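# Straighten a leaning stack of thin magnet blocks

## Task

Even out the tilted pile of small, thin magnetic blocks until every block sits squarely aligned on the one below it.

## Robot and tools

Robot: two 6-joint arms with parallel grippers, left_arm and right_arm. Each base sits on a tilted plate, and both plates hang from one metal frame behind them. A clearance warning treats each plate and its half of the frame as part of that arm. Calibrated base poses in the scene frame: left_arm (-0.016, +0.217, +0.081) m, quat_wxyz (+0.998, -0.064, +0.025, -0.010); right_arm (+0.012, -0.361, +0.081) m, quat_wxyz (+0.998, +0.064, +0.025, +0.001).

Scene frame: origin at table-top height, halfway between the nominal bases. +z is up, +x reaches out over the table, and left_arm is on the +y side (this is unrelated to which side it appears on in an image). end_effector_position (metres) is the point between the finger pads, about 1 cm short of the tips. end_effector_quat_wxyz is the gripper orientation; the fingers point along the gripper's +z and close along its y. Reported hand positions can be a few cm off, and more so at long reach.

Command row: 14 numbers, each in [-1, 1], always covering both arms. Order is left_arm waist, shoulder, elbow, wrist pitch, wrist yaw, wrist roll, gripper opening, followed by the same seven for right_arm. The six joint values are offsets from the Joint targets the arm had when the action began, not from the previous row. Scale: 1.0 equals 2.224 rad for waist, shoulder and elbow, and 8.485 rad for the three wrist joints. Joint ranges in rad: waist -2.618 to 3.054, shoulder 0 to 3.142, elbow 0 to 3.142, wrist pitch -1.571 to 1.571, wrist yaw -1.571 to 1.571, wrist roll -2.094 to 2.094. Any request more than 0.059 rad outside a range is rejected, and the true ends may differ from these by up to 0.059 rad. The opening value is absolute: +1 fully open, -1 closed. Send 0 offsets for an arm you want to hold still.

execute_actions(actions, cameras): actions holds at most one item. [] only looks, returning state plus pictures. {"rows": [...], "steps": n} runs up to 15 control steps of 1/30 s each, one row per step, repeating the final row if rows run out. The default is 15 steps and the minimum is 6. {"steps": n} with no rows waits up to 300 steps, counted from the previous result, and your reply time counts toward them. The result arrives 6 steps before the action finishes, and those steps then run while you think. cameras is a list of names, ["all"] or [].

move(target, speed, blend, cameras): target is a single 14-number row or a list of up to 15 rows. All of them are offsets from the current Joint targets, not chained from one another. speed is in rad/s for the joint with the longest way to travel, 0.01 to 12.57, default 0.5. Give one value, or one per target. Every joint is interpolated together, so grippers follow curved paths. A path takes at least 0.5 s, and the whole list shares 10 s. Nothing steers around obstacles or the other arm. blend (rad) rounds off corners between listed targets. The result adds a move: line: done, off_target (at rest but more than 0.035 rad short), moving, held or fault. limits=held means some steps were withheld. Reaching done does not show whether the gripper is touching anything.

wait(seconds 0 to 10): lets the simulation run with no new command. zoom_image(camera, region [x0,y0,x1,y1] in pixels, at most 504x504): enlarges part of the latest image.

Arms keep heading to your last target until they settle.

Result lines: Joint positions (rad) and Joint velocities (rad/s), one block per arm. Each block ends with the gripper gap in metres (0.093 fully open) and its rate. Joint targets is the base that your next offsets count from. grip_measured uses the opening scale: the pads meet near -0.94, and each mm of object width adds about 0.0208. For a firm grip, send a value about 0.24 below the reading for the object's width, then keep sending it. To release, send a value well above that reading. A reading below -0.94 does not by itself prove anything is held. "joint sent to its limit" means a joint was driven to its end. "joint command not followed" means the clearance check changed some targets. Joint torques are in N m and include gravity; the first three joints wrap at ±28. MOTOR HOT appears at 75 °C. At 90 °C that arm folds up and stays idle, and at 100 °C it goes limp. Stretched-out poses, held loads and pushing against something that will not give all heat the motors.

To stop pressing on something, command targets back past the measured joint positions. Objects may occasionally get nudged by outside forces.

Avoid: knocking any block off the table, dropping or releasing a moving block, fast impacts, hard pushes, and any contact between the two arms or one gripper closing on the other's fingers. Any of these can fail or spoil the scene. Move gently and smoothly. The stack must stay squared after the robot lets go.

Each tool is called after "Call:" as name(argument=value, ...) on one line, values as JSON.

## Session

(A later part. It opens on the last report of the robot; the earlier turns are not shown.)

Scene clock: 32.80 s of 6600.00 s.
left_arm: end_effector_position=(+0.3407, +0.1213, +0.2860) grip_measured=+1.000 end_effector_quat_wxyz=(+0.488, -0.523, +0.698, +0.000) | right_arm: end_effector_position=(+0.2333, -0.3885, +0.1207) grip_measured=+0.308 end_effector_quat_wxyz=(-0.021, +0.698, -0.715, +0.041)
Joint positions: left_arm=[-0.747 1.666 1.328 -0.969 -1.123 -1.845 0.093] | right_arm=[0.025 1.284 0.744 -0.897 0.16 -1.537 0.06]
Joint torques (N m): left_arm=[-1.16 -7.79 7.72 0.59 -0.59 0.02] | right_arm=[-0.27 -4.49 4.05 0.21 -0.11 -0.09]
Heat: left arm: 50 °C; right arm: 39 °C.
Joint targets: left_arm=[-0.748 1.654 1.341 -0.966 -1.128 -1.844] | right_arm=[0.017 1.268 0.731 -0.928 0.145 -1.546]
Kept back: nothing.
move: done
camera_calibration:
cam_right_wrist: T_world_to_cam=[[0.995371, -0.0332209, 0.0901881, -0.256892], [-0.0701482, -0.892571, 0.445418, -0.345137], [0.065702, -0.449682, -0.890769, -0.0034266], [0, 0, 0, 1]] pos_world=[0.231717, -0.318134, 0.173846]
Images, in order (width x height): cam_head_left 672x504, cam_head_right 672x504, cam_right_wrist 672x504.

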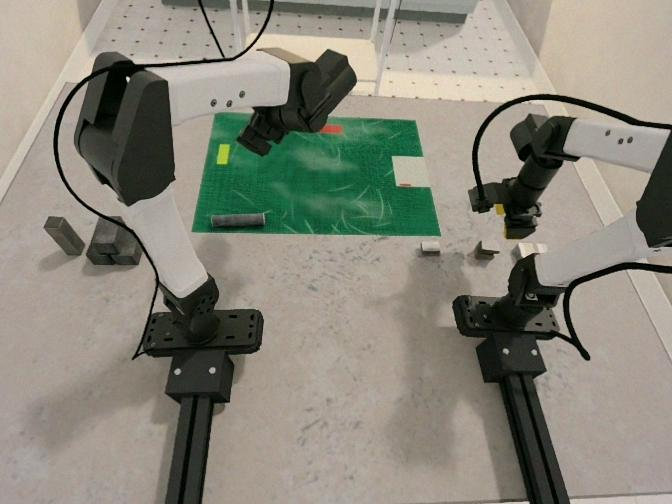

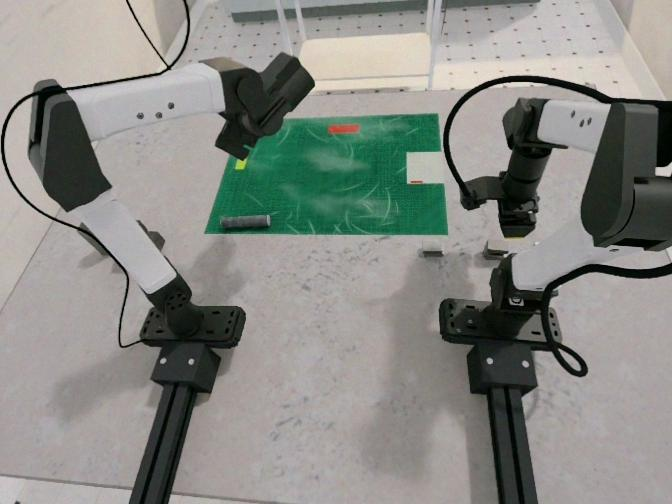

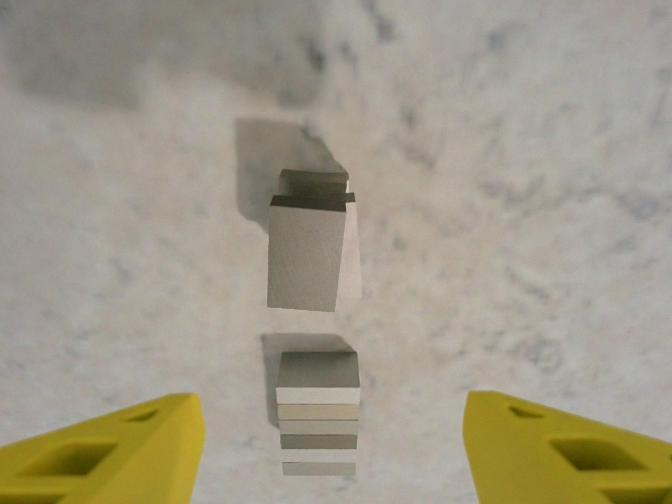

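Call:
move(target=[[0,0,0,0,0,0,1,-0.0148,0.0589,-0.0504,0.0283,-0.0002,-0.0006,0.31],[0,0,0,0,0,0,1,-0.0315,0.1506,-0.1030,0.0667,-0.0007,-0.0049,0.31]], speed=[0.35, 0.2], blend=[0.02, 0], cameras=["cam_right_wrist"])

Call:
zoom_image(camera="cam_right_wrist", region=[150, 224, 522, 503])

Scene clock: 38.03 s of 6600.00 s.
left_arm: end_effector_position=(+0.3407, +0.1213, +0.2860) grip_measured=+1.000 end_effector_quat_wxyz=(+0.488, -0.523, +0.698, +0.000) | right_arm: end_effector_position=(+0.2311, -0.3896, +0.0169) grip_measured=+0.308 end_effector_quat_wxyz=(-0.012, +0.690, -0.723, +0.034)
Joint positions: left_arm=[-0.747 1.666 1.328 -0.969 -1.123 -1.845 0.093] | right_arm=[-0.044 1.591 0.512 -0.37 0.155 -1.579 0.06]
Joint torques (N m): left_arm=[-1.06 -7.71 7.69 0.6 -0.58 -0.01] | right_arm=[-0.24 -3.06 2.69 0.63 -0.11 -0.1]
Motor temperatures (°C): left_arm=[30 50 46 36 31 28 31] | right_arm=[28 39 37 31 28 30 30]
Heat: left arm: 50 °C; right arm: 39 °C.
Joint targets: left_arm=[-0.748 1.654 1.341 -0.966 -1.128 -1.844] | right_arm=[-0.053 1.602 0.502 -0.362 0.139 -1.588]
Kept back: nothing.
move: done
camera_calibration:
cam_right_wrist: T_world_to_cam=[[0.996045, -0.0564503, 0.0686166, -0.254228], [-0.0813266, -0.890259, 0.448136, -0.296579], [0.0357891, -0.451943, -0.891328, -0.0902355], [0, 0, 0, 1]] pos_world=[0.232332, -0.319165, 0.0699224]
Images, in order (width x height): cam_right_wrist 672x504.

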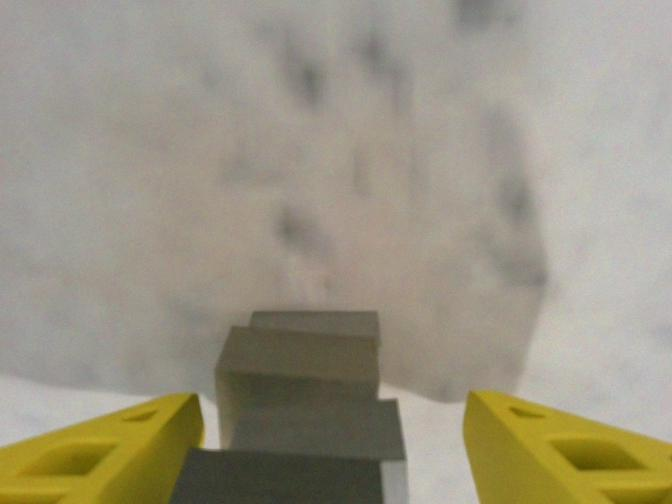

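Scaled by 1.355 from the camera's 672x504 image, which has a finer 960x720 frame.

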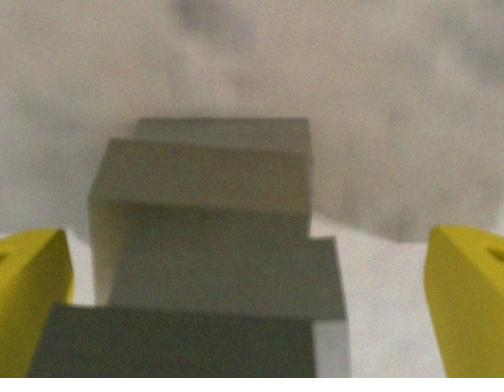

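Call:
move(target=[0,0,0,0,0,0,1,0,-0.0184,-0.0076,0.0004,0,0,0.31], speed=0.1, cameras=["cam_right_wrist"])

Call:
zoom_image(camera="cam_right_wrist", region=[150, 224, 522, 503])

Scene clock: 39.60 s of 6600.00 s.
left_arm: end_effector_position=(+0.3407, +0.1213, +0.2860) grip_measured=+1.000 end_effector_quat_wxyz=(+0.488, -0.523, +0.698, +0.000) | right_arm: end_effector_position=(+0.2266, -0.3892, +0.0159) grip_measured=+0.308 end_effector_quat_wxyz=(-0.011, +0.690, -0.723, +0.033)
Joint positions: left_arm=[-0.747 1.666 1.328 -0.969 -1.123 -1.845 0.093] | right_arm=[-0.044 1.582 0.496 -0.365 0.155 -1.58 0.06]
Joint torques (N m): left_arm=[-1.17 -7.83 7.68 0.61 -0.63 0.02] | right_arm=[-0.16 -5.49 2.59 0.64 -0.11 -0.08]
Heat: left arm: 50 °C; right arm: 39 °C.
Joint targets: left_arm=[-0.748 1.654 1.341 -0.966 -1.128 -1.844] | right_arm=[-0.053 1.561 0.485 -0.359 0.139 -1.588]
Kept back: nothing.
move: done
camera_calibration:
cam_right_wrist: T_world_to_cam=[[0.99626, -0.0557505, 0.0660147, -0.249494], [-0.0795267, -0.890364, 0.44825, -0.296574], [0.0337869, -0.451824, -0.891467, -0.0902899], [0, 0, 0, 1]] pos_world=[0.228026, -0.318764, 0.0689193]
Images, in order (width x height): cam_right_wrist 672x504.

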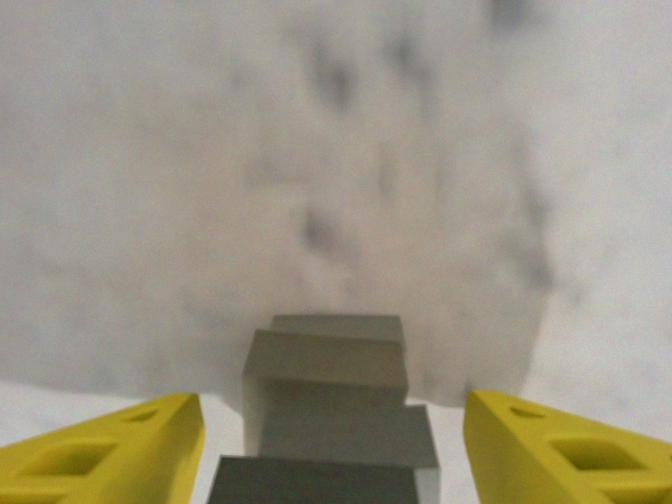

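Scaled by 1.355 from the camera's 672x504 image, which has a finer 960x720 frame.

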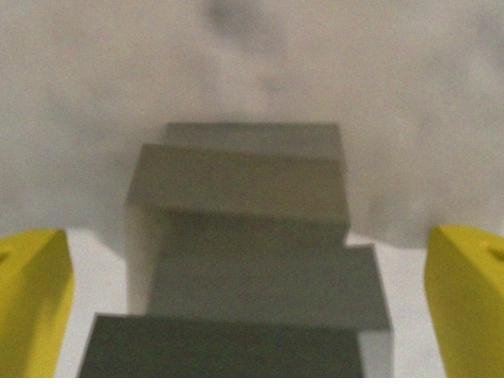

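Call:
execute_actions(actions=[{"rows":[[0,0,0,0,0,0,1,0,0,0,0,0,0,0.29],[0,0,0,0,0,0,1,0,0,0,0,0,0,0.26],[0,0,0,0,0,0,1,0,0,0,0,0,0,0.23],[0,0,0,0,0,0,1,0,0,0,0,0,0,0.20],[0,0,0,0,0,0,1,0,0,0,0,0,0,0.17],[0,0,0,0,0,0,1,0,0,0,0,0,0,0.14],[0,0,0,0,0,0,1,0,0,0,0,0,0,0.11],[0,0,0,0,0,0,1,0,0,0,0,0,0,0.08],[0,0,0,0,0,0,1,0,0,0,0,0,0,0.05],[0,0,0,0,0,0,1,0,0,0,0,0,0,0.03],[0,0,0,0,0,0,1,0,0,0,0,0,0,0.01],[0,0,0,0,0,0,1,0,0,0,0,0,0,-0.01],[0,0,0,0,0,0,1,0,0,0,0,0,0,-0.025],[0,0,0,0,0,0,1,0,0,0,0,0,0,-0.04],[0,0,0,0,0,0,1,0,0,0,0,0,0,-0.055]],"steps":15}])

Call:
execute_actions(actions=[{"rows":[[0,0,0,0,0,0,1,0,0,0,0,0,0,-0.07],[0,0,0,0,0,0,1,0,0,0,0,0,0,-0.085],[0,0,0,0,0,0,1,0,0,0,0,0,0,-0.10],[0,0,0,0,0,0,1,0,0,0,0,0,0,-0.115],[0,0,0,0,0,0,1,0,0,0,0,0,0,-0.13],[0,0,0,0,0,0,1,0,0,0,0,0,0,-0.145],[0,0,0,0,0,0,1,0,0,0,0,0,0,-0.16],[0,0,0,0,0,0,1,0,0,0,0,0,0,-0.175],[0,0,0,0,0,0,1,0,0,0,0,0,0,-0.19],[0,0,0,0,0,0,1,0,0,0,0,0,0,-0.205],[0,0,0,0,0,0,1,0,0,0,0,0,0,-0.22],[0,0,0,0,0,0,1,0,0,0,0,0,0,-0.235],[0,0,0,0,0,0,1,0,0,0,0,0,0,-0.25],[0,0,0,0,0,0,1,0,0,0,0,0,0,-0.265],[0,0,0,0,0,0,1,0,0,0,0,0,0,-0.28]],"steps":15}])

Call:
execute_actions(actions=[{"rows":[[0,0,0,0,0,0,1,0,0,0,0,0,0,-0.295],[0,0,0,0,0,0,1,0,0,0,0,0,0,-0.31],[0,0,0,0,0,0,1,0,0,0,0,0,0,-0.325],[0,0,0,0,0,0,1,0,0,0,0,0,0,-0.34],[0,0,0,0,0,0,1,0,0,0,0,0,0,-0.355],[0,0,0,0,0,0,1,0,0,0,0,0,0,-0.37],[0,0,0,0,0,0,1,0,0,0,0,0,0,-0.385],[0,0,0,0,0,0,1,0,0,0,0,0,0,-0.40],[0,0,0,0,0,0,1,0,0,0,0,0,0,-0.415],[0,0,0,0,0,0,1,0,0,0,0,0,0,-0.43],[0,0,0,0,0,0,1,0,0,0,0,0,0,-0.445],[0,0,0,0,0,0,1,0,0,0,0,0,0,-0.46],[0,0,0,0,0,0,1,0,0,0,0,0,0,-0.475],[0,0,0,0,0,0,1,0,0,0,0,0,0,-0.49],[0,0,0,0,0,0,1,0,0,0,0,0,0,-0.505]],"steps":15}])

Call:
execute_actions(actions=[{"rows":[[0,0,0,0,0,0,1,0,0,0,0,0,0,-0.525],[0,0,0,0,0,0,1,0,0,0,0,0,0,-0.545],[0,0,0,0,0,0,1,0,0,0,0,0,0,-0.565],[0,0,0,0,0,0,1,0,0,0,0,0,0,-0.585],[0,0,0,0,0,0,1,0,0,0,0,0,0,-0.605],[0,0,0,0,0,0,1,0,0,0,0,0,0,-0.62]],"steps":12}])

Call:
execute_actions(actions=[{"steps": 12}], cameras=["cam_right_wrist"])

Call:
zoom_image(camera="cam_right_wrist", region=[150, 224, 522, 503])

Scene clock: 41.17 s of 6600.00 s.
left_arm: end_effector_position=(+0.3407, +0.1213, +0.2860) grip_measured=+1.000 end_effector_quat_wxyz=(+0.488, -0.523, +0.698, +0.000) | right_arm: end_effector_position=(+0.2266, -0.3892, +0.0159) grip_measured=+0.071 end_effector_quat_wxyz=(-0.011, +0.690, -0.723, +0.033)
Joint positions: left_arm=[-0.747 1.666 1.328 -0.969 -1.123 -1.845 0.093] | right_arm=[-0.044 1.582 0.496 -0.365 0.155 -1.58 0.049]
Joint velocities: left_arm=[within noise] | right_arm=[-0.012 -0.017 0.017 -0.007 0.037 -0.007 -0.043]
Joint torques (N m): left_arm=[-1.06 -7.75 7.6 0.59 -0.6 0] | right_arm=[-0.12 -5.48 2.56 0.65 -0.1 -0.1]
Heat: left arm: 50 °C; right arm: 39 °C.
Joint targets: left_arm=[-0.748 1.654 1.341 -0.966 -1.128 -1.844] | right_arm=[-0.053 1.561 0.485 -0.359 0.139 -1.588]
Steps of this call (1-38: nothing new was sent; 39-47: this action's first 9). Readings (joint positions of left_arm | right_arm):
39: [-0.747 1.666 1.328 -0.969 -1.123 -1.845] | [-0.044 1.582 0.496 -0.365 0.155 -1.580]
40: [-0.747 1.666 1.328 -0.969 -1.123 -1.845] | [-0.044 1.582 0.496 -0.365 0.155 -1.580]
42: [-0.747 1.666 1.328 -0.969 -1.123 -1.845] | [-0.044 1.582 0.496 -0.365 0.155 -1.580]
46: [-0.747 1.666 1.328 -0.969 -1.123 -1.845] | [-0.044 1.582 0.496 -0.365 0.155 -1.580]
47: the state above

Scene clock: 41.67 s of 6600.00 s.
left_arm: end_effector_position=(+0.3407, +0.1213, +0.2860) grip_measured=+1.000 end_effector_quat_wxyz=(+0.488, -0.523, +0.698, +0.000) | right_arm: end_effector_position=(+0.2269, -0.3892, +0.0159) grip_measured=-0.180 end_effector_quat_wxyz=(-0.012, +0.690, -0.723, +0.034)
Joint positions: left_arm=[-0.747 1.666 1.328 -0.969 -1.123 -1.845 0.093] | right_arm=[-0.044 1.582 0.496 -0.364 0.155 -1.58 0.037]
Joint velocities: left_arm=[within noise] | right_arm=[0.002 -0.012 -0.002 -0.022 -0.007 0.081 -0.019]
Joint torques (N m): left_arm=[-1.05 -7.75 7.73 0.6 -0.62 -0.01] | right_arm=[-0.25 -5.56 2.52 0.6 -0.11 -0.11]
Heat: left arm: 50 °C; right arm: 39 °C.
Joint targets: left_arm=[-0.748 1.654 1.341 -0.966 -1.128 -1.844] | right_arm=[-0.053 1.561 0.485 -0.359 0.139 -1.588]
Steps of this call (1-6: your previous action's last 6; 7-15: this action's first 9). Readings (joint positions of left_arm | right_arm):
7: [-0.747 1.666 1.328 -0.969 -1.123 -1.845] | [-0.044 1.582 0.496 -0.365 0.155 -1.580]
8: [-0.747 1.666 1.328 -0.969 -1.123 -1.845] | [-0.044 1.582 0.496 -0.365 0.155 -1.580]
10: [-0.747 1.666 1.328 -0.969 -1.123 -1.845] | [-0.044 1.582 0.496 -0.365 0.155 -1.580]
14: [-0.747 1.666 1.328 -0.969 -1.123 -1.845] | [-0.044 1.582 0.496 -0.364 0.155 -1.580]
15: the state above

Scene clock: 42.17 s of 6600.00 s.
left_arm: end_effector_position=(+0.3407, +0.1213, +0.2860) grip_measured=+1.000 end_effector_quat_wxyz=(+0.488, -0.523, +0.698, +0.000) | right_arm: end_effector_position=(+0.2273, -0.3892, +0.0159) grip_measured=-0.401 end_effector_quat_wxyz=(-0.012, +0.690, -0.723, +0.034)
Joint positions: left_arm=[-0.747 1.666 1.328 -0.969 -1.123 -1.845 0.093] | right_arm=[-0.044 1.582 0.496 -0.363 0.155 -1.58 0.026]
Joint velocities: left_arm=[within noise] | right_arm=[0.002 -0.022 -0.012 0.022 -0.007 0.051 -0.019]
Joint torques (N m): left_arm=[-1.03 -7.79 7.71 0.58 -0.61 0] | right_arm=[-0.03 -5.59 2.45 0.6 -0.15 -0.08]
Heat: left arm: 50 °C; right arm: 39 °C.
Joint targets: left_arm=[-0.748 1.654 1.341 -0.966 -1.128 -1.844] | right_arm=[-0.053 1.561 0.485 -0.359 0.139 -1.588]
Steps of this call (1-6: your previous action's last 6; 7-15: this action's first 9). Readings (joint positions of left_arm | right_arm):
7: [-0.747 1.666 1.328 -0.969 -1.123 -1.845] | [-0.044 1.582 0.496 -0.364 0.155 -1.580]
8: [-0.747 1.666 1.328 -0.969 -1.123 -1.845] | [-0.044 1.582 0.496 -0.364 0.155 -1.580]
10: [-0.747 1.666 1.328 -0.969 -1.123 -1.845] | [-0.044 1.582 0.496 -0.364 0.155 -1.580]
14: [-0.747 1.666 1.328 -0.969 -1.123 -1.845] | [-0.044 1.582 0.496 -0.363 0.155 -1.580]
15: the state above

Scene clock: 42.57 s of 6600.00 s.
left_arm: end_effector_position=(+0.3407, +0.1213, +0.2860) grip_measured=+1.000 end_effector_quat_wxyz=(+0.488, -0.523, +0.698, +0.000) | right_arm: end_effector_position=(+0.2273, -0.3892, +0.0159) grip_measured=-0.479 end_effector_quat_wxyz=(-0.012, +0.690, -0.723, +0.034)
Joint positions: left_arm=[-0.747 1.666 1.328 -0.969 -1.123 -1.845 0.093] | right_arm=[-0.044 1.582 0.496 -0.362 0.155 -1.581 0.022]
Joint velocities: left_arm=[within noise] | right_arm=[-0.012 -0.012 0.002 -0.022 -0.051 -0.022 -0.005]
Joint torques (N m): left_arm=[-1.06 -7.86 7.69 0.59 -0.6 0.02] | right_arm=[-0.25 -5.59 2.55 0.61 -0.13 -0.05]
Heat: left arm: 50 °C; right arm: 39 °C.
Joint targets: left_arm=[-0.748 1.654 1.341 -0.966 -1.128 -1.844] | right_arm=[-0.053 1.561 0.485 -0.359 0.139 -1.588]
Steps of this call (1-6: your previous action's last 6; 7-12: this action's first 6). Readings (joint positions of left_arm | right_arm):
7: [-0.747 1.666 1.328 -0.969 -1.123 -1.845] | [-0.044 1.582 0.496 -0.362 0.155 -1.581]
8: [-0.747 1.666 1.328 -0.969 -1.123 -1.845] | [-0.044 1.582 0.496 -0.362 0.155 -1.581]
10: [-0.747 1.666 1.328 -0.969 -1.123 -1.845] | [-0.044 1.582 0.496 -0.362 0.155 -1.581]
12: the state above

Scene clock: 42.97 s of 6600.00 s.
left_arm: end_effector_position=(+0.3407, +0.1213, +0.2860) grip_measured=+1.000 end_effector_quat_wxyz=(+0.488, -0.523, +0.698, +0.000) | right_arm: end_effector_position=(+0.2273, -0.3892, +0.0159) grip_measured=-0.502 end_effector_quat_wxyz=(-0.012, +0.690, -0.723, +0.034)
Joint positions: left_arm=[-0.747 1.666 1.328 -0.969 -1.123 -1.845 0.093] | right_arm=[-0.044 1.582 0.496 -0.362 0.155 -1.581 0.021]
Joint torques (N m): left_arm=[-1.09 -7.76 7.68 0.6 -0.59 -0.01] | right_arm=[-0.39 -5.64 2.56 0.63 -0.1 -0.09]
Heat: left arm: 50 °C; right arm: 39 °C.
Joint targets: left_arm=[-0.748 1.654 1.341 -0.966 -1.128 -1.844] | right_arm=[-0.053 1.561 0.485 -0.359 0.139 -1.588]
Steps of this call (1-6: your previous action's last 6; 7-12: toward your last target). Readings (joint positions of left_arm | right_arm):
1: [-0.747 1.666 1.328 -0.969 -1.123 -1.845] | [-0.044 1.582 0.496 -0.362 0.155 -1.581]
2: [-0.747 1.666 1.328 -0.969 -1.123 -1.845] | [-0.044 1.582 0.496 -0.362 0.155 -1.581]
4: [-0.747 1.666 1.328 -0.969 -1.123 -1.845] | [-0.044 1.582 0.496 -0.362 0.155 -1.581]
8: [-0.747 1.666 1.328 -0.969 -1.123 -1.845] | [-0.044 1.582 0.496 -0.362 0.155 -1.581]
12: the state above
camera_calibration:
cam_right_wrist: T_world_to_cam=[[0.99608, -0.0554001, 0.0689538, -0.250057], [-0.0805293, -0.890471, 0.447858, -0.296357], [0.03659, -0.451655, -0.891442, -0.0908033], [0, 0, 0, 1]] pos_world=[0.228534, -0.318763, 0.0690224]
Images, in order (width x height): cam_right_wrist 672x504.

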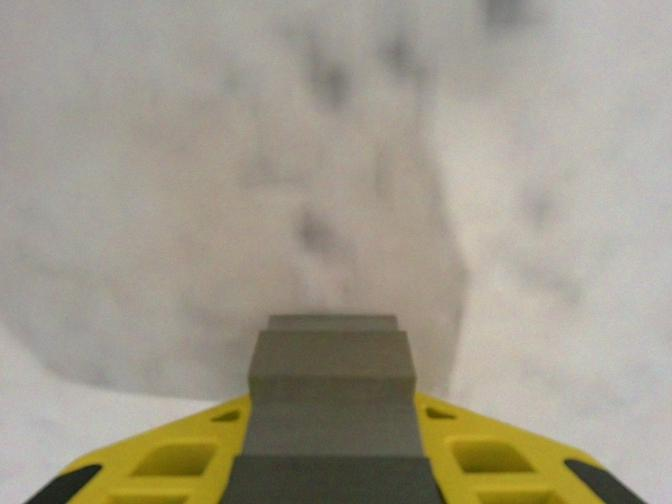

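Scaled by 1.355 from the camera's 672x504 image, which has a finer 960x720 frame.

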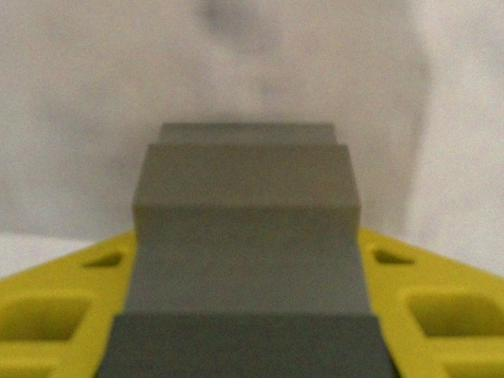

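Call:
execute_actions(actions=[{"rows":[[0,0,0,0,0,0,1,0,0,0,0,0,0,-0.58],[0,0,0,0,0,0,1,0,0,0,0,0,0,-0.54],[0,0,0,0,0,0,1,0,0,0,0,0,0,-0.51],[0,0,0,0,0,0,1,0,0,0,0,0,0,-0.49],[0,0,0,0,0,0,1,0,0,0,0,0,0,-0.47],[0,0,0,0,0,0,1,0,0,0,0,0,0,-0.45],[0,0,0,0,0,0,1,0,0,0,0,0,0,-0.43],[0,0,0,0,0,0,1,0,0,0,0,0,0,-0.41],[0,0,0,0,0,0,1,0,0,0,0,0,0,-0.39],[0,0,0,0,0,0,1,0,0,0,0,0,0,-0.37],[0,0,0,0,0,0,1,0,0,0,0,0,0,-0.35],[0,0,0,0,0,0,1,0,0,0,0,0,0,-0.33],[0,0,0,0,0,0,1,0,0,0,0,0,0,-0.30],[0,0,0,0,0,0,1,0,0,0,0,0,0,-0.27],[0,0,0,0,0,0,1,0,0,0,0,0,0,-0.24]],"steps":15}])

Call:
execute_actions(actions=[{"rows":[[0,0,0,0,0,0,1,0,0,0,0,0,0,-0.20],[0,0,0,0,0,0,1,0,0,0,0,0,0,-0.15],[0,0,0,0,0,0,1,0,0,0,0,0,0,-0.10],[0,0,0,0,0,0,1,0,0,0,0,0,0,-0.05],[0,0,0,0,0,0,1,0,0,0,0,0,0,0.0],[0,0,0,0,0,0,1,0,0,0,0,0,0,0.05],[0,0,0,0,0,0,1,0,0,0,0,0,0,0.10],[0,0,0,0,0,0,1,0,0,0,0,0,0,0.15],[0,0,0,0,0,0,1,0,0,0,0,0,0,0.20],[0,0,0,0,0,0,1,0,0,0,0,0,0,0.25],[0,0,0,0,0,0,1,0,0,0,0,0,0,0.31]],"steps":12}])

Call:
move(target=[[0,0,0,0,0,0,1,0.0184,-0.0863,0.0683,-0.0425,-0.0013,0.0035,0.41],[0,0,0,0,0,0,1,0.0184,-0.0863,0.0683,-0.0425,-0.0013,0.1860,0.41],[0,0,0,0,0,0,1,-0.0049,0.0148,0.0022,-0.0001,-0.0013,0.1834,0.41]], speed=[0.25, 1.0, 0.2], blend=[0.02, 0.02, 0], cameras=["cam_right_wrist"])

Call:
zoom_image(camera="cam_right_wrist", region=[150, 224, 522, 503])

Scene clock: 45.17 s of 6600.00 s.
left_arm: end_effector_position=(+0.3407, +0.1213, +0.2860) grip_measured=+1.000 end_effector_quat_wxyz=(+0.488, -0.523, +0.698, +0.000) | right_arm: end_effector_position=(+0.2273, -0.3892, +0.0159) grip_measured=-0.399 end_effector_quat_wxyz=(-0.012, +0.690, -0.723, +0.034)
Joint positions: left_arm=[-0.747 1.666 1.328 -0.969 -1.123 -1.845 0.093] | right_arm=[-0.044 1.582 0.496 -0.362 0.155 -1.581 0.026]
Joint velocities: left_arm=[within noise] | right_arm=[-0.017 0.007 0.007 0.037 -0.081 0.139 0.021]
Joint torques (N m): left_arm=[-1.09 -7.82 7.75 0.58 -0.6 0.02] | right_arm=[-0.28 -5.63 2.67 0.62 -0.11 -0.13]
Heat: left arm: 51 °C; right arm: 39 °C.
Joint targets: left_arm=[-0.748 1.654 1.341 -0.966 -1.128 -1.844] | right_arm=[-0.053 1.561 0.485 -0.359 0.139 -1.588]
Steps of this call (1-15: toward your last target; 16-57: nothing new was sent; 58-66: this action's first 9). Readings (joint positions of left_arm | right_arm):
58: [-0.747 1.666 1.328 -0.969 -1.123 -1.845] | [-0.044 1.582 0.496 -0.362 0.155 -1.581]
59: [-0.747 1.666 1.328 -0.969 -1.123 -1.845] | [-0.044 1.582 0.496 -0.362 0.155 -1.581]
61: [-0.747 1.666 1.328 -0.969 -1.123 -1.845] | [-0.044 1.582 0.496 -0.362 0.155 -1.581]
65: [-0.747 1.666 1.328 -0.969 -1.123 -1.845] | [-0.044 1.582 0.496 -0.362 0.155 -1.581]
66: the state above

Scene clock: 45.57 s of 6600.00 s.
left_arm: end_effector_position=(+0.3407, +0.1213, +0.2860) grip_measured=+1.000 end_effector_quat_wxyz=(+0.488, -0.523, +0.698, +0.000) | right_arm: end_effector_position=(+0.2273, -0.3892, +0.0159) grip_measured=+0.019 end_effector_quat_wxyz=(-0.012, +0.690, -0.723, +0.034)
Joint positions: left_arm=[-0.747 1.666 1.328 -0.969 -1.123 -1.845 0.093] | right_arm=[-0.044 1.582 0.496 -0.362 0.155 -1.581 0.046]
Joint velocities: left_arm=[within noise] | right_arm=[-0.007 0.012 -0.017 0.007 0.007 -0.066 0.065]
Joint torques (N m): left_arm=[-1.03 -7.87 7.68 0.59 -0.6 0.02] | right_arm=[-0.23 -5.65 2.58 0.58 -0.13 -0.08]
Heat: left arm: 51 °C; right arm: 39 °C.
Joint targets: left_arm=[-0.748 1.654 1.341 -0.966 -1.128 -1.844] | right_arm=[-0.053 1.561 0.485 -0.359 0.139 -1.588]
Steps of this call (1-6: your previous action's last 6; 7-12: this action's first 6). Readings (joint positions of left_arm | right_arm):
7: [-0.747 1.666 1.328 -0.969 -1.123 -1.845] | [-0.044 1.582 0.496 -0.362 0.155 -1.581]
8: [-0.747 1.666 1.328 -0.969 -1.123 -1.845] | [-0.044 1.582 0.496 -0.362 0.155 -1.581]
10: [-0.747 1.666 1.328 -0.969 -1.123 -1.845] | [-0.044 1.582 0.496 -0.362 0.155 -1.581]
12: the state above

Scene clock: 51.57 s of 6600.00 s.
left_arm: end_effector_position=(+0.3407, +0.1213, +0.2860) grip_measured=+1.000 end_effector_quat_wxyz=(+0.488, -0.523, +0.698, +0.000) | right_arm: end_effector_position=(+0.2261, -0.3892, +0.0158) grip_measured=+0.408 end_effector_quat_wxyz=(+0.029, +0.020, +0.999, -0.009)
Joint positions: left_arm=[-0.747 1.666 1.328 -0.969 -1.123 -1.845 0.093] | right_arm=[-0.055 1.583 0.5 -0.372 0.141 -0.026 0.065]
Joint torques (N m): left_arm=[-1.17 -7.87 7.6 0.61 -0.61 -0.02] | right_arm=[-0.25 -2.86 2.86 0.75 0 -0.09]
Heat: left arm: 51 °C; right arm: 39 °C.
Joint targets: left_arm=[-0.748 1.654 1.341 -0.966 -1.128 -1.844] | right_arm=[-0.064 1.594 0.489 -0.359 0.128 -0.032]
Kept back: nothing.
move: done
camera_calibration:
cam_right_wrist: T_world_to_cam=[[-0.0506686, -0.998544, 0.0184871, -0.378461], [-0.927413, 0.0539119, 0.370134, 0.263861], [-0.370592, 0.001609, -0.928794, 0.17823], [0, 0, 0, 1]] pos_world=[0.291583, -0.392422, 0.0748716]
Images, in order (width x height): cam_right_wrist 672x504.

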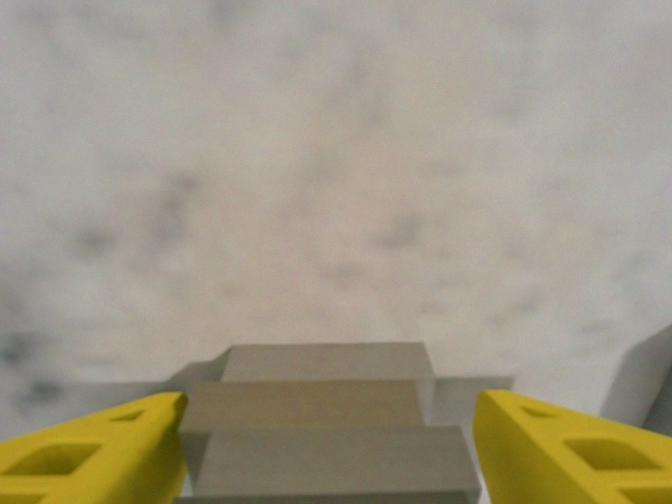

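Scaled by 1.355 from the camera's 672x504 image, which has a finer 960x720 frame.

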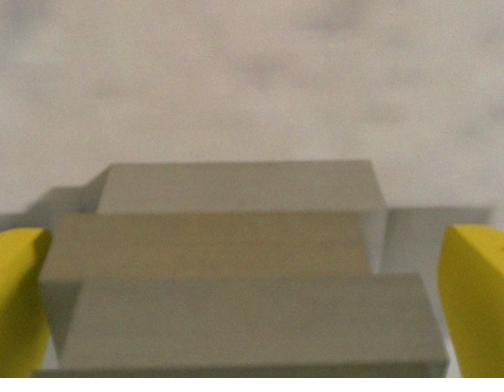

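Call:
execute_actions(actions=[{"rows":[[0,0,0,0,0,0,1,0,0,0,0,0,0,0.395],[0,0,0,0,0,0,1,0,0,0,0,0,0,0.38],[0,0,0,0,0,0,1,0,0,0,0,0,0,0.365],[0,0,0,0,0,0,1,0,0,0,0,0,0,0.35],[0,0,0,0,0,0,1,0,0,0,0,0,0,0.335],[0,0,0,0,0,0,1,0,0,0,0,0,0,0.32],[0,0,0,0,0,0,1,0,0,0,0,0,0,0.305],[0,0,0,0,0,0,1,0,0,0,0,0,0,0.29],[0,0,0,0,0,0,1,0,0,0,0,0,0,0.275],[0,0,0,0,0,0,1,0,0,0,0,0,0,0.26],[0,0,0,0,0,0,1,0,0,0,0,0,0,0.245],[0,0,0,0,0,0,1,0,0,0,0,0,0,0.23],[0,0,0,0,0,0,1,0,0,0,0,0,0,0.215],[0,0,0,0,0,0,1,0,0,0,0,0,0,0.20],[0,0,0,0,0,0,1,0,0,0,0,0,0,0.185]],"steps":15}])

Call:
execute_actions(actions=[{"rows":[[0,0,0,0,0,0,1,0,0,0,0,0,0,0.17],[0,0,0,0,0,0,1,0,0,0,0,0,0,0.155],[0,0,0,0,0,0,1,0,0,0,0,0,0,0.14],[0,0,0,0,0,0,1,0,0,0,0,0,0,0.125],[0,0,0,0,0,0,1,0,0,0,0,0,0,0.11],[0,0,0,0,0,0,1,0,0,0,0,0,0,0.095],[0,0,0,0,0,0,1,0,0,0,0,0,0,0.08],[0,0,0,0,0,0,1,0,0,0,0,0,0,0.065],[0,0,0,0,0,0,1,0,0,0,0,0,0,0.05],[0,0,0,0,0,0,1,0,0,0,0,0,0,0.035],[0,0,0,0,0,0,1,0,0,0,0,0,0,0.02],[0,0,0,0,0,0,1,0,0,0,0,0,0,0.005],[0,0,0,0,0,0,1,0,0,0,0,0,0,-0.01],[0,0,0,0,0,0,1,0,0,0,0,0,0,-0.025],[0,0,0,0,0,0,1,0,0,0,0,0,0,-0.04]],"steps":15}])

Call:
execute_actions(actions=[{"rows":[[0,0,0,0,0,0,1,0,0,0,0,0,0,-0.055],[0,0,0,0,0,0,1,0,0,0,0,0,0,-0.07],[0,0,0,0,0,0,1,0,0,0,0,0,0,-0.085],[0,0,0,0,0,0,1,0,0,0,0,0,0,-0.10],[0,0,0,0,0,0,1,0,0,0,0,0,0,-0.12],[0,0,0,0,0,0,1,0,0,0,0,0,0,-0.14],[0,0,0,0,0,0,1,0,0,0,0,0,0,-0.16],[0,0,0,0,0,0,1,0,0,0,0,0,0,-0.18],[0,0,0,0,0,0,1,0,0,0,0,0,0,-0.20],[0,0,0,0,0,0,1,0,0,0,0,0,0,-0.22],[0,0,0,0,0,0,1,0,0,0,0,0,0,-0.24],[0,0,0,0,0,0,1,0,0,0,0,0,0,-0.26],[0,0,0,0,0,0,1,0,0,0,0,0,0,-0.28]],"steps":15}])

Call:
execute_actions(actions=[{"steps": 12}], cameras=["cam_right_wrist"])

Call:
zoom_image(camera="cam_right_wrist", region=[150, 224, 522, 503])

Scene clock: 53.00 s of 6600.00 s.
left_arm: end_effector_position=(+0.3407, +0.1213, +0.2860) grip_measured=+1.000 end_effector_quat_wxyz=(+0.488, -0.523, +0.698, +0.000) | right_arm: end_effector_position=(+0.2262, -0.3892, +0.0158) grip_measured=+0.284 end_effector_quat_wxyz=(+0.029, +0.020, +0.999, -0.009)
Joint positions: left_arm=[-0.747 1.666 1.328 -0.969 -1.123 -1.845 0.093] | right_arm=[-0.055 1.583 0.5 -0.372 0.141 -0.026 0.059]
Joint velocities: left_arm=[within noise] | right_arm=[0.007 0.012 0.017 -0.007 -0.022 -0.051 -0.016]
Joint torques (N m): left_arm=[-1.07 -7.82 7.68 0.59 -0.59 -0.01] | right_arm=[-0.17 -2.92 2.67 0.75 -0.02 -0.09]
Heat: left arm: 51 °C; right arm: 39 °C.
Joint targets: left_arm=[-0.748 1.654 1.341 -0.966 -1.128 -1.844] | right_arm=[-0.064 1.594 0.489 -0.360 0.128 -0.032]
Steps of this call (1-34: nothing new was sent; 35-43: this action's first 9). Readings (joint positions of left_arm | right_arm):
35: [-0.747 1.666 1.328 -0.969 -1.123 -1.845] | [-0.055 1.583 0.500 -0.372 0.141 -0.026]
36: [-0.747 1.666 1.328 -0.969 -1.123 -1.845] | [-0.055 1.583 0.500 -0.372 0.141 -0.026]
38: [-0.747 1.666 1.328 -0.969 -1.123 -1.845] | [-0.055 1.583 0.500 -0.372 0.141 -0.026]
42: [-0.747 1.666 1.328 -0.969 -1.123 -1.845] | [-0.055 1.583 0.500 -0.372 0.141 -0.026]
43: the state above

Scene clock: 53.50 s of 6600.00 s.
left_arm: end_effector_position=(+0.3407, +0.1213, +0.2860) grip_measured=+1.000 end_effector_quat_wxyz=(+0.488, -0.523, +0.698, +0.000) | right_arm: end_effector_position=(+0.2264, -0.3879, +0.0158) grip_measured=+0.061 end_effector_quat_wxyz=(+0.029, +0.020, +0.999, -0.005)
Joint positions: left_arm=[-0.747 1.666 1.328 -0.969 -1.123 -1.845 0.093] | right_arm=[-0.055 1.583 0.5 -0.371 0.133 -0.026 0.048]
Joint velocities: left_arm=[within noise] | right_arm=[-0.017 -0.012 0.007 0.007 0.066 0.081 -0.018]
Joint torques (N m): left_arm=[-1.09 -7.76 7.68 0.6 -0.59 0] | right_arm=[-0.14 -2.92 2.85 0.74 0.11 -0.08]
Heat: left arm: 51 °C; right arm: 39 °C.
Joint targets: left_arm=[-0.748 1.654 1.341 -0.966 -1.128 -1.844] | right_arm=[-0.064 1.594 0.489 -0.359 0.128 -0.032]
Steps of this call (1-6: your previous action's last 6; 7-15: this action's first 9). Readings (joint positions of left_arm | right_arm):
7: [-0.747 1.666 1.328 -0.969 -1.123 -1.845] | [-0.055 1.583 0.500 -0.372 0.141 -0.026]
8: [-0.747 1.666 1.328 -0.969 -1.123 -1.845] | [-0.055 1.583 0.500 -0.372 0.141 -0.026]
10: [-0.747 1.666 1.328 -0.969 -1.123 -1.845] | [-0.055 1.583 0.500 -0.371 0.140 -0.026]
14: [-0.747 1.666 1.328 -0.969 -1.123 -1.845] | [-0.055 1.583 0.500 -0.371 0.134 -0.026]
15: the state above

Scene clock: 54.00 s of 6600.00 s.
left_arm: end_effector_position=(+0.3407, +0.1213, +0.2860) grip_measured=+1.000 end_effector_quat_wxyz=(+0.488, -0.523, +0.698, +0.000) | right_arm: end_effector_position=(+0.2264, -0.3882, +0.0157) grip_measured=-0.136 end_effector_quat_wxyz=(+0.029, +0.021, +0.999, -0.005)
Joint positions: left_arm=[-0.747 1.666 1.328 -0.969 -1.123 -1.845 0.093] | right_arm=[-0.057 1.583 0.5 -0.371 0.132 -0.026 0.039]
Joint velocities: left_arm=[within noise] | right_arm=[-0.007 0.007 0.017 -0.007 -0.081 -0.022 -0.007]
Joint torques (N m): left_arm=[-1.02 -7.76 7.66 0.6 -0.61 -0.01] | right_arm=[-0.02 -2.93 2.67 0.73 0.06 -0.08]
Heat: left arm: 51 °C; right arm: 39 °C.
Joint targets: left_arm=[-0.748 1.654 1.341 -0.966 -1.128 -1.844] | right_arm=[-0.064 1.594 0.489 -0.360 0.128 -0.032]
Steps of this call (1-6: your previous action's last 6; 7-15: this action's first 9). Readings (joint positions of left_arm | right_arm):
7: [-0.747 1.666 1.328 -0.969 -1.123 -1.845] | [-0.055 1.583 0.500 -0.371 0.131 -0.026]
8: [-0.747 1.666 1.328 -0.969 -1.123 -1.845] | [-0.056 1.583 0.500 -0.371 0.132 -0.026]
10: [-0.747 1.666 1.328 -0.969 -1.123 -1.845] | [-0.057 1.583 0.500 -0.371 0.132 -0.026]
14: [-0.747 1.666 1.328 -0.969 -1.123 -1.845] | [-0.057 1.583 0.500 -0.371 0.132 -0.026]
15: the state above

Scene clock: 54.40 s of 6600.00 s.
left_arm: end_effector_position=(+0.3407, +0.1213, +0.2860) grip_measured=+1.000 end_effector_quat_wxyz=(+0.488, -0.523, +0.698, +0.000) | right_arm: end_effector_position=(+0.2264, -0.3882, +0.0157) grip_measured=-0.173 end_effector_quat_wxyz=(+0.029, +0.021, +0.999, -0.005)
Joint positions: left_arm=[-0.747 1.666 1.328 -0.969 -1.123 -1.845 0.093] | right_arm=[-0.057 1.583 0.5 -0.371 0.132 -0.026 0.037]
Joint torques (N m): left_arm=[-1.1 -7.75 7.69 0.6 -0.58 0] | right_arm=[-0.17 -2.99 2.55 0.74 0.04 -0.04]
Heat: left arm: 51 °C; right arm: 39 °C.
Joint targets: left_arm=[-0.748 1.654 1.341 -0.966 -1.128 -1.844] | right_arm=[-0.064 1.594 0.489 -0.360 0.128 -0.032]
Steps of this call (1-6: your previous action's last 6; 7-12: toward your last target). Readings (joint positions of left_arm | right_arm):
1: [-0.747 1.666 1.328 -0.969 -1.123 -1.845] | [-0.057 1.583 0.500 -0.371 0.132 -0.026]
2: [-0.747 1.666 1.328 -0.969 -1.123 -1.845] | [-0.057 1.583 0.500 -0.371 0.132 -0.026]
4: [-0.747 1.666 1.328 -0.969 -1.123 -1.845] | [-0.057 1.583 0.500 -0.371 0.132 -0.026]
8: [-0.747 1.666 1.328 -0.969 -1.123 -1.845] | [-0.057 1.583 0.500 -0.371 0.132 -0.026]
12: the state above
camera_calibration:
cam_right_wrist: T_world_to_cam=[[-0.052232, -0.998583, 0.0102115, -0.376967], [-0.92788, 0.0523092, 0.369192, 0.263608], [-0.369203, 0.00980861, -0.929297, 0.181142], [0, 0, 0, 1]] pos_world=[0.291785, -0.391998, 0.0748618]
Images, in order (width x height): cam_right_wrist 672x504.

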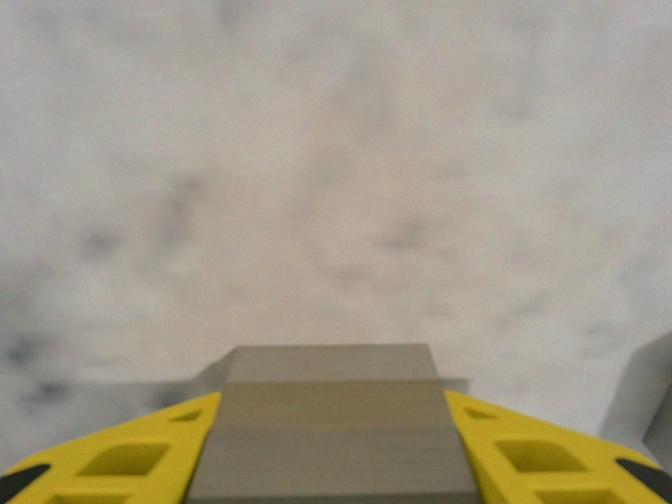

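Scaled by 1.355 from the camera's 672x504 image, which has a finer 960x720 frame.

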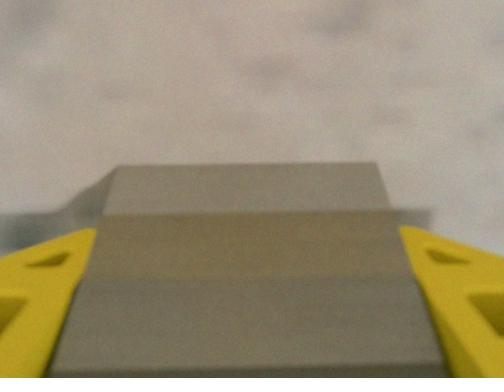

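Call:
execute_actions(actions=[{"rows":[[0,0,0,0,0,0,1,0,0,0,0,0,0,-0.24],[0,0,0,0,0,0,1,0,0,0,0,0,0,-0.21],[0,0,0,0,0,0,1,0,0,0,0,0,0,-0.18],[0,0,0,0,0,0,1,0,0,0,0,0,0,-0.16],[0,0,0,0,0,0,1,0,0,0,0,0,0,-0.14],[0,0,0,0,0,0,1,0,0,0,0,0,0,-0.12],[0,0,0,0,0,0,1,0,0,0,0,0,0,-0.10],[0,0,0,0,0,0,1,0,0,0,0,0,0,-0.08],[0,0,0,0,0,0,1,0,0,0,0,0,0,-0.06],[0,0,0,0,0,0,1,0,0,0,0,0,0,-0.04],[0,0,0,0,0,0,1,0,0,0,0,0,0,-0.01],[0,0,0,0,0,0,1,0,0,0,0,0,0,0.02],[0,0,0,0,0,0,1,0,0,0,0,0,0,0.06],[0,0,0,0,0,0,1,0,0,0,0,0,0,0.10],[0,0,0,0,0,0,1,0,0,0,0,0,0,0.14]],"steps":15}])

Call:
execute_actions(actions=[{"rows":[[0,0,0,0,0,0,1,0,0,0,0,0,0,0.18],[0,0,0,0,0,0,1,0,0,0,0,0,0,0.22],[0,0,0,0,0,0,1,0,0,0,0,0,0,0.26],[0,0,0,0,0,0,1,0,0,0,0,0,0,0.30],[0,0,0,0,0,0,1,0,0,0,0,0,0,0.34],[0,0,0,0,0,0,1,0,0,0,0,0,0,0.38],[0,0,0,0,0,0,1,0,0,0,0,0,0,0.41]],"steps":12}])

Call:
move(target=[[0,0,0,0,0,0,1,0.0229,-0.1165,0.0836,-0.0519,0.0002,0.0020,0.41],[0,0,0,0,0,0,1,0.3134,-0.0234,0.1763,-0.0646,0.0067,-0.1057,0.31],[0,0,0,0,0,0,1,0.2887,0.0715,0.0886,-0.0166,0.0065,-0.1123,0.31]], speed=[0.25, 0.6, 0.35], blend=[0.03, 0.03, 0], cameras=["cam_right_wrist","cam_head_left","cam_head_right"])

Call:
zoom_image(camera="cam_head_left", region=[400, 190, 530, 290])

Call:
zoom_image(camera="cam_right_wrist", region=[230, 224, 450, 464])

Scene clock: 55.80 s of 6600.00 s.
left_arm: end_effector_position=(+0.3407, +0.1213, +0.2860) grip_measured=+1.000 end_effector_quat_wxyz=(+0.488, -0.523, +0.698, +0.000) | right_arm: end_effector_position=(+0.2265, -0.3882, +0.0158) grip_measured=-0.069 end_effector_quat_wxyz=(+0.029, +0.021, +0.999, -0.005)
Joint positions: left_arm=[-0.747 1.666 1.328 -0.969 -1.123 -1.845 0.093] | right_arm=[-0.057 1.583 0.5 -0.371 0.132 -0.026 0.042]
Joint velocities: left_arm=[within noise] | right_arm=[-0.012 -0.007 -0.012 0.007 0.007 -0.051 0.019]
Joint torques (N m): left_arm=[-1.11 -7.73 7.65 0.6 -0.59 -0.01] | right_arm=[-0.08 -2.97 2.67 0.75 0.09 -0.06]
Heat: left arm: 51 °C; right arm: 39 °C.
Joint targets: left_arm=[-0.748 1.654 1.341 -0.966 -1.128 -1.844] | right_arm=[-0.064 1.594 0.489 -0.359 0.128 -0.032]
Steps of this call (1-15: toward your last target; 16-33: nothing new was sent; 34-42: this action's first 9). Readings (joint positions of left_arm | right_arm):
34: [-0.747 1.666 1.328 -0.969 -1.123 -1.845] | [-0.057 1.583 0.500 -0.371 0.132 -0.026]
35: [-0.747 1.666 1.328 -0.969 -1.123 -1.845] | [-0.057 1.583 0.500 -0.371 0.132 -0.026]
37: [-0.747 1.666 1.328 -0.969 -1.123 -1.845] | [-0.057 1.583 0.500 -0.371 0.132 -0.026]
41: [-0.747 1.666 1.328 -0.969 -1.123 -1.845] | [-0.057 1.583 0.500 -0.371 0.132 -0.026]
42: the state above

Scene clock: 56.20 s of 6600.00 s.
left_arm: end_effector_position=(+0.3407, +0.1213, +0.2860) grip_measured=+1.000 end_effector_quat_wxyz=(+0.488, -0.523, +0.698, +0.000) | right_arm: end_effector_position=(+0.2265, -0.3882, +0.0158) grip_measured=+0.354 end_effector_quat_wxyz=(+0.029, +0.021, +0.999, -0.005)
Joint positions: left_arm=[-0.747 1.666 1.328 -0.969 -1.123 -1.845 0.093] | right_arm=[-0.057 1.583 0.5 -0.371 0.132 -0.026 0.062]
Joint velocities: left_arm=[within noise] | right_arm=[0.002 -0.017 0.007 0.081 -0.095 0.037 0.053]
Joint torques (N m): left_arm=[-1.11 -7.61 7.64 0.62 -0.59 0.01] | right_arm=[0.06 -2.97 2.71 0.75 0.07 -0.1]
Heat: left arm: 51 °C; right arm: 39 °C.
Joint targets: left_arm=[-0.748 1.654 1.341 -0.966 -1.128 -1.844] | right_arm=[-0.064 1.594 0.489 -0.359 0.128 -0.032]
Steps of this call (1-6: your previous action's last 6; 7-12: this action's first 6). Readings (joint positions of left_arm | right_arm):
7: [-0.747 1.666 1.328 -0.969 -1.123 -1.845] | [-0.057 1.583 0.500 -0.371 0.132 -0.026]
8: [-0.747 1.666 1.328 -0.969 -1.123 -1.845] | [-0.057 1.583 0.500 -0.371 0.132 -0.026]
10: [-0.747 1.666 1.328 -0.969 -1.123 -1.845] | [-0.057 1.583 0.500 -0.371 0.132 -0.026]
12: the state above

Scene clock: 62.97 s of 6600.00 s.
left_arm: end_effector_position=(+0.3407, +0.1213, +0.2860) grip_measured=+1.000 end_effector_quat_wxyz=(+0.488, -0.523, +0.698, +0.000) | right_arm: end_effector_position=(+0.2287, -0.2451, +0.0363) grip_measured=+0.312 end_effector_quat_wxyz=(-0.018, +0.703, -0.710, +0.026)
Joint positions: left_arm=[-0.747 1.666 1.328 -0.969 -1.123 -1.845 0.093] | right_arm=[0.588 1.742 0.696 -0.51 0.179 -0.977 0.06]
Joint torques (N m): left_arm=[-0.99 -7.73 7.72 0.59 -0.61 0.01] | right_arm=[0.06 -3.79 3.33 0.62 0.15 -0.09]
Heat: left arm: 51 °C; right arm: 39 °C.
Joint targets: left_arm=[-0.748 1.654 1.341 -0.966 -1.128 -1.844] | right_arm=[0.578 1.754 0.687 -0.500 0.183 -0.985]
Kept back: nothing.
move: done; blend cut to 0 rad at target 2
camera_calibration:
cam_right_wrist: T_world_to_cam=[[0.997714, -0.0208057, 0.0642955, -0.236525], [-0.0466439, -0.900467, 0.432417, -0.186661], [0.0488992, -0.434427, -0.899379, -0.00592234], [0, 0, 0, 1]] pos_world=[0.227567, -0.175576, 0.0905964]
Images, in order (width x height): cam_head_left 672x504, cam_head_right 672x504, cam_right_wrist 672x504.

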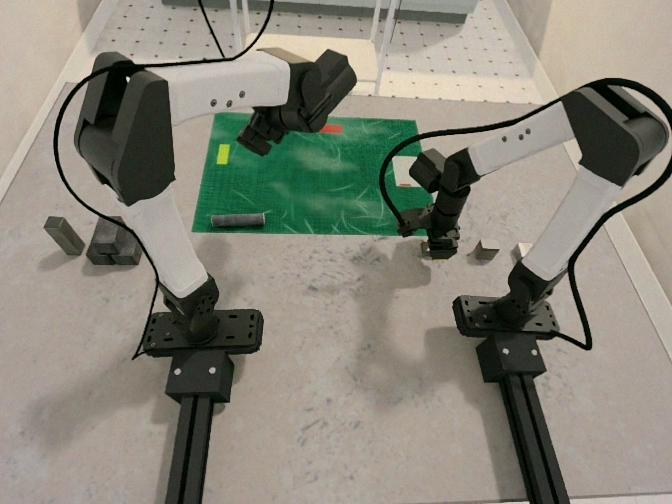

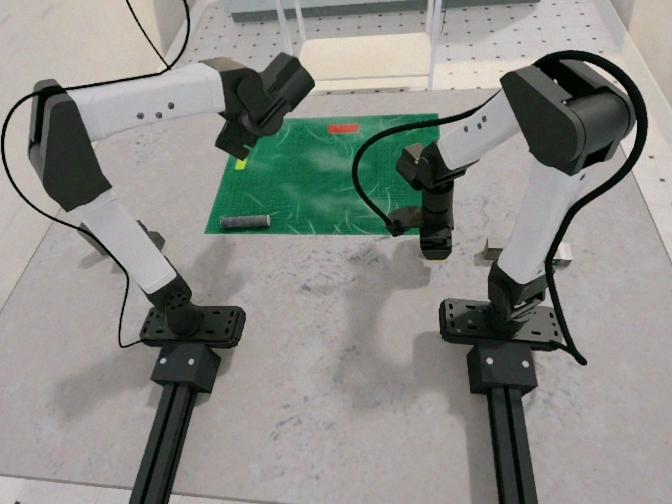

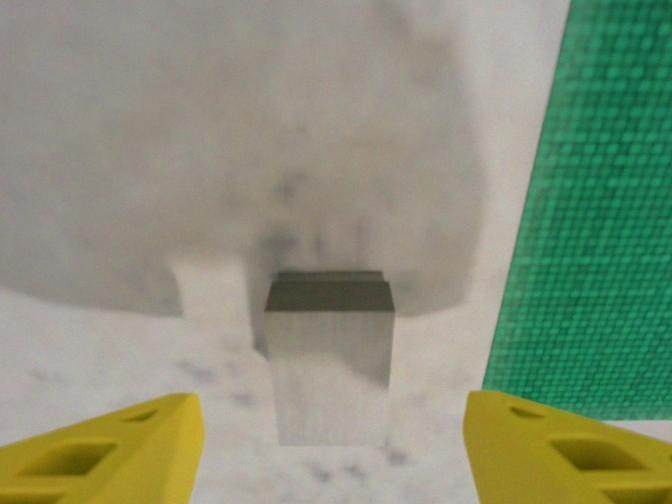

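Scaled by 3.877 from the camera's 672x504 image, which has a finer 960x720 frame.

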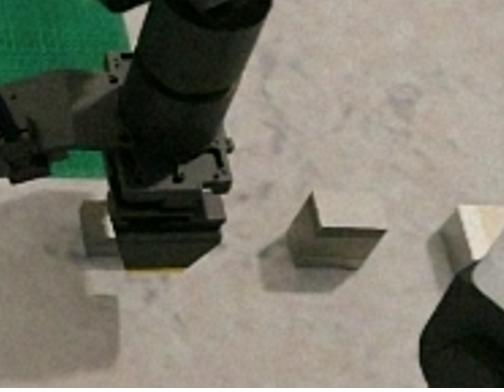

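Scaled by 2.100 from the camera's 672x504 image, which has a finer 960x720 frame.

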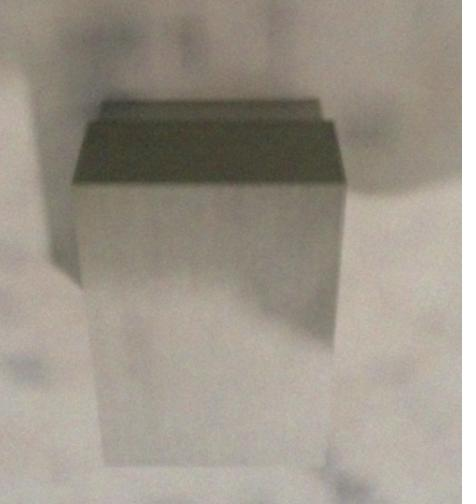

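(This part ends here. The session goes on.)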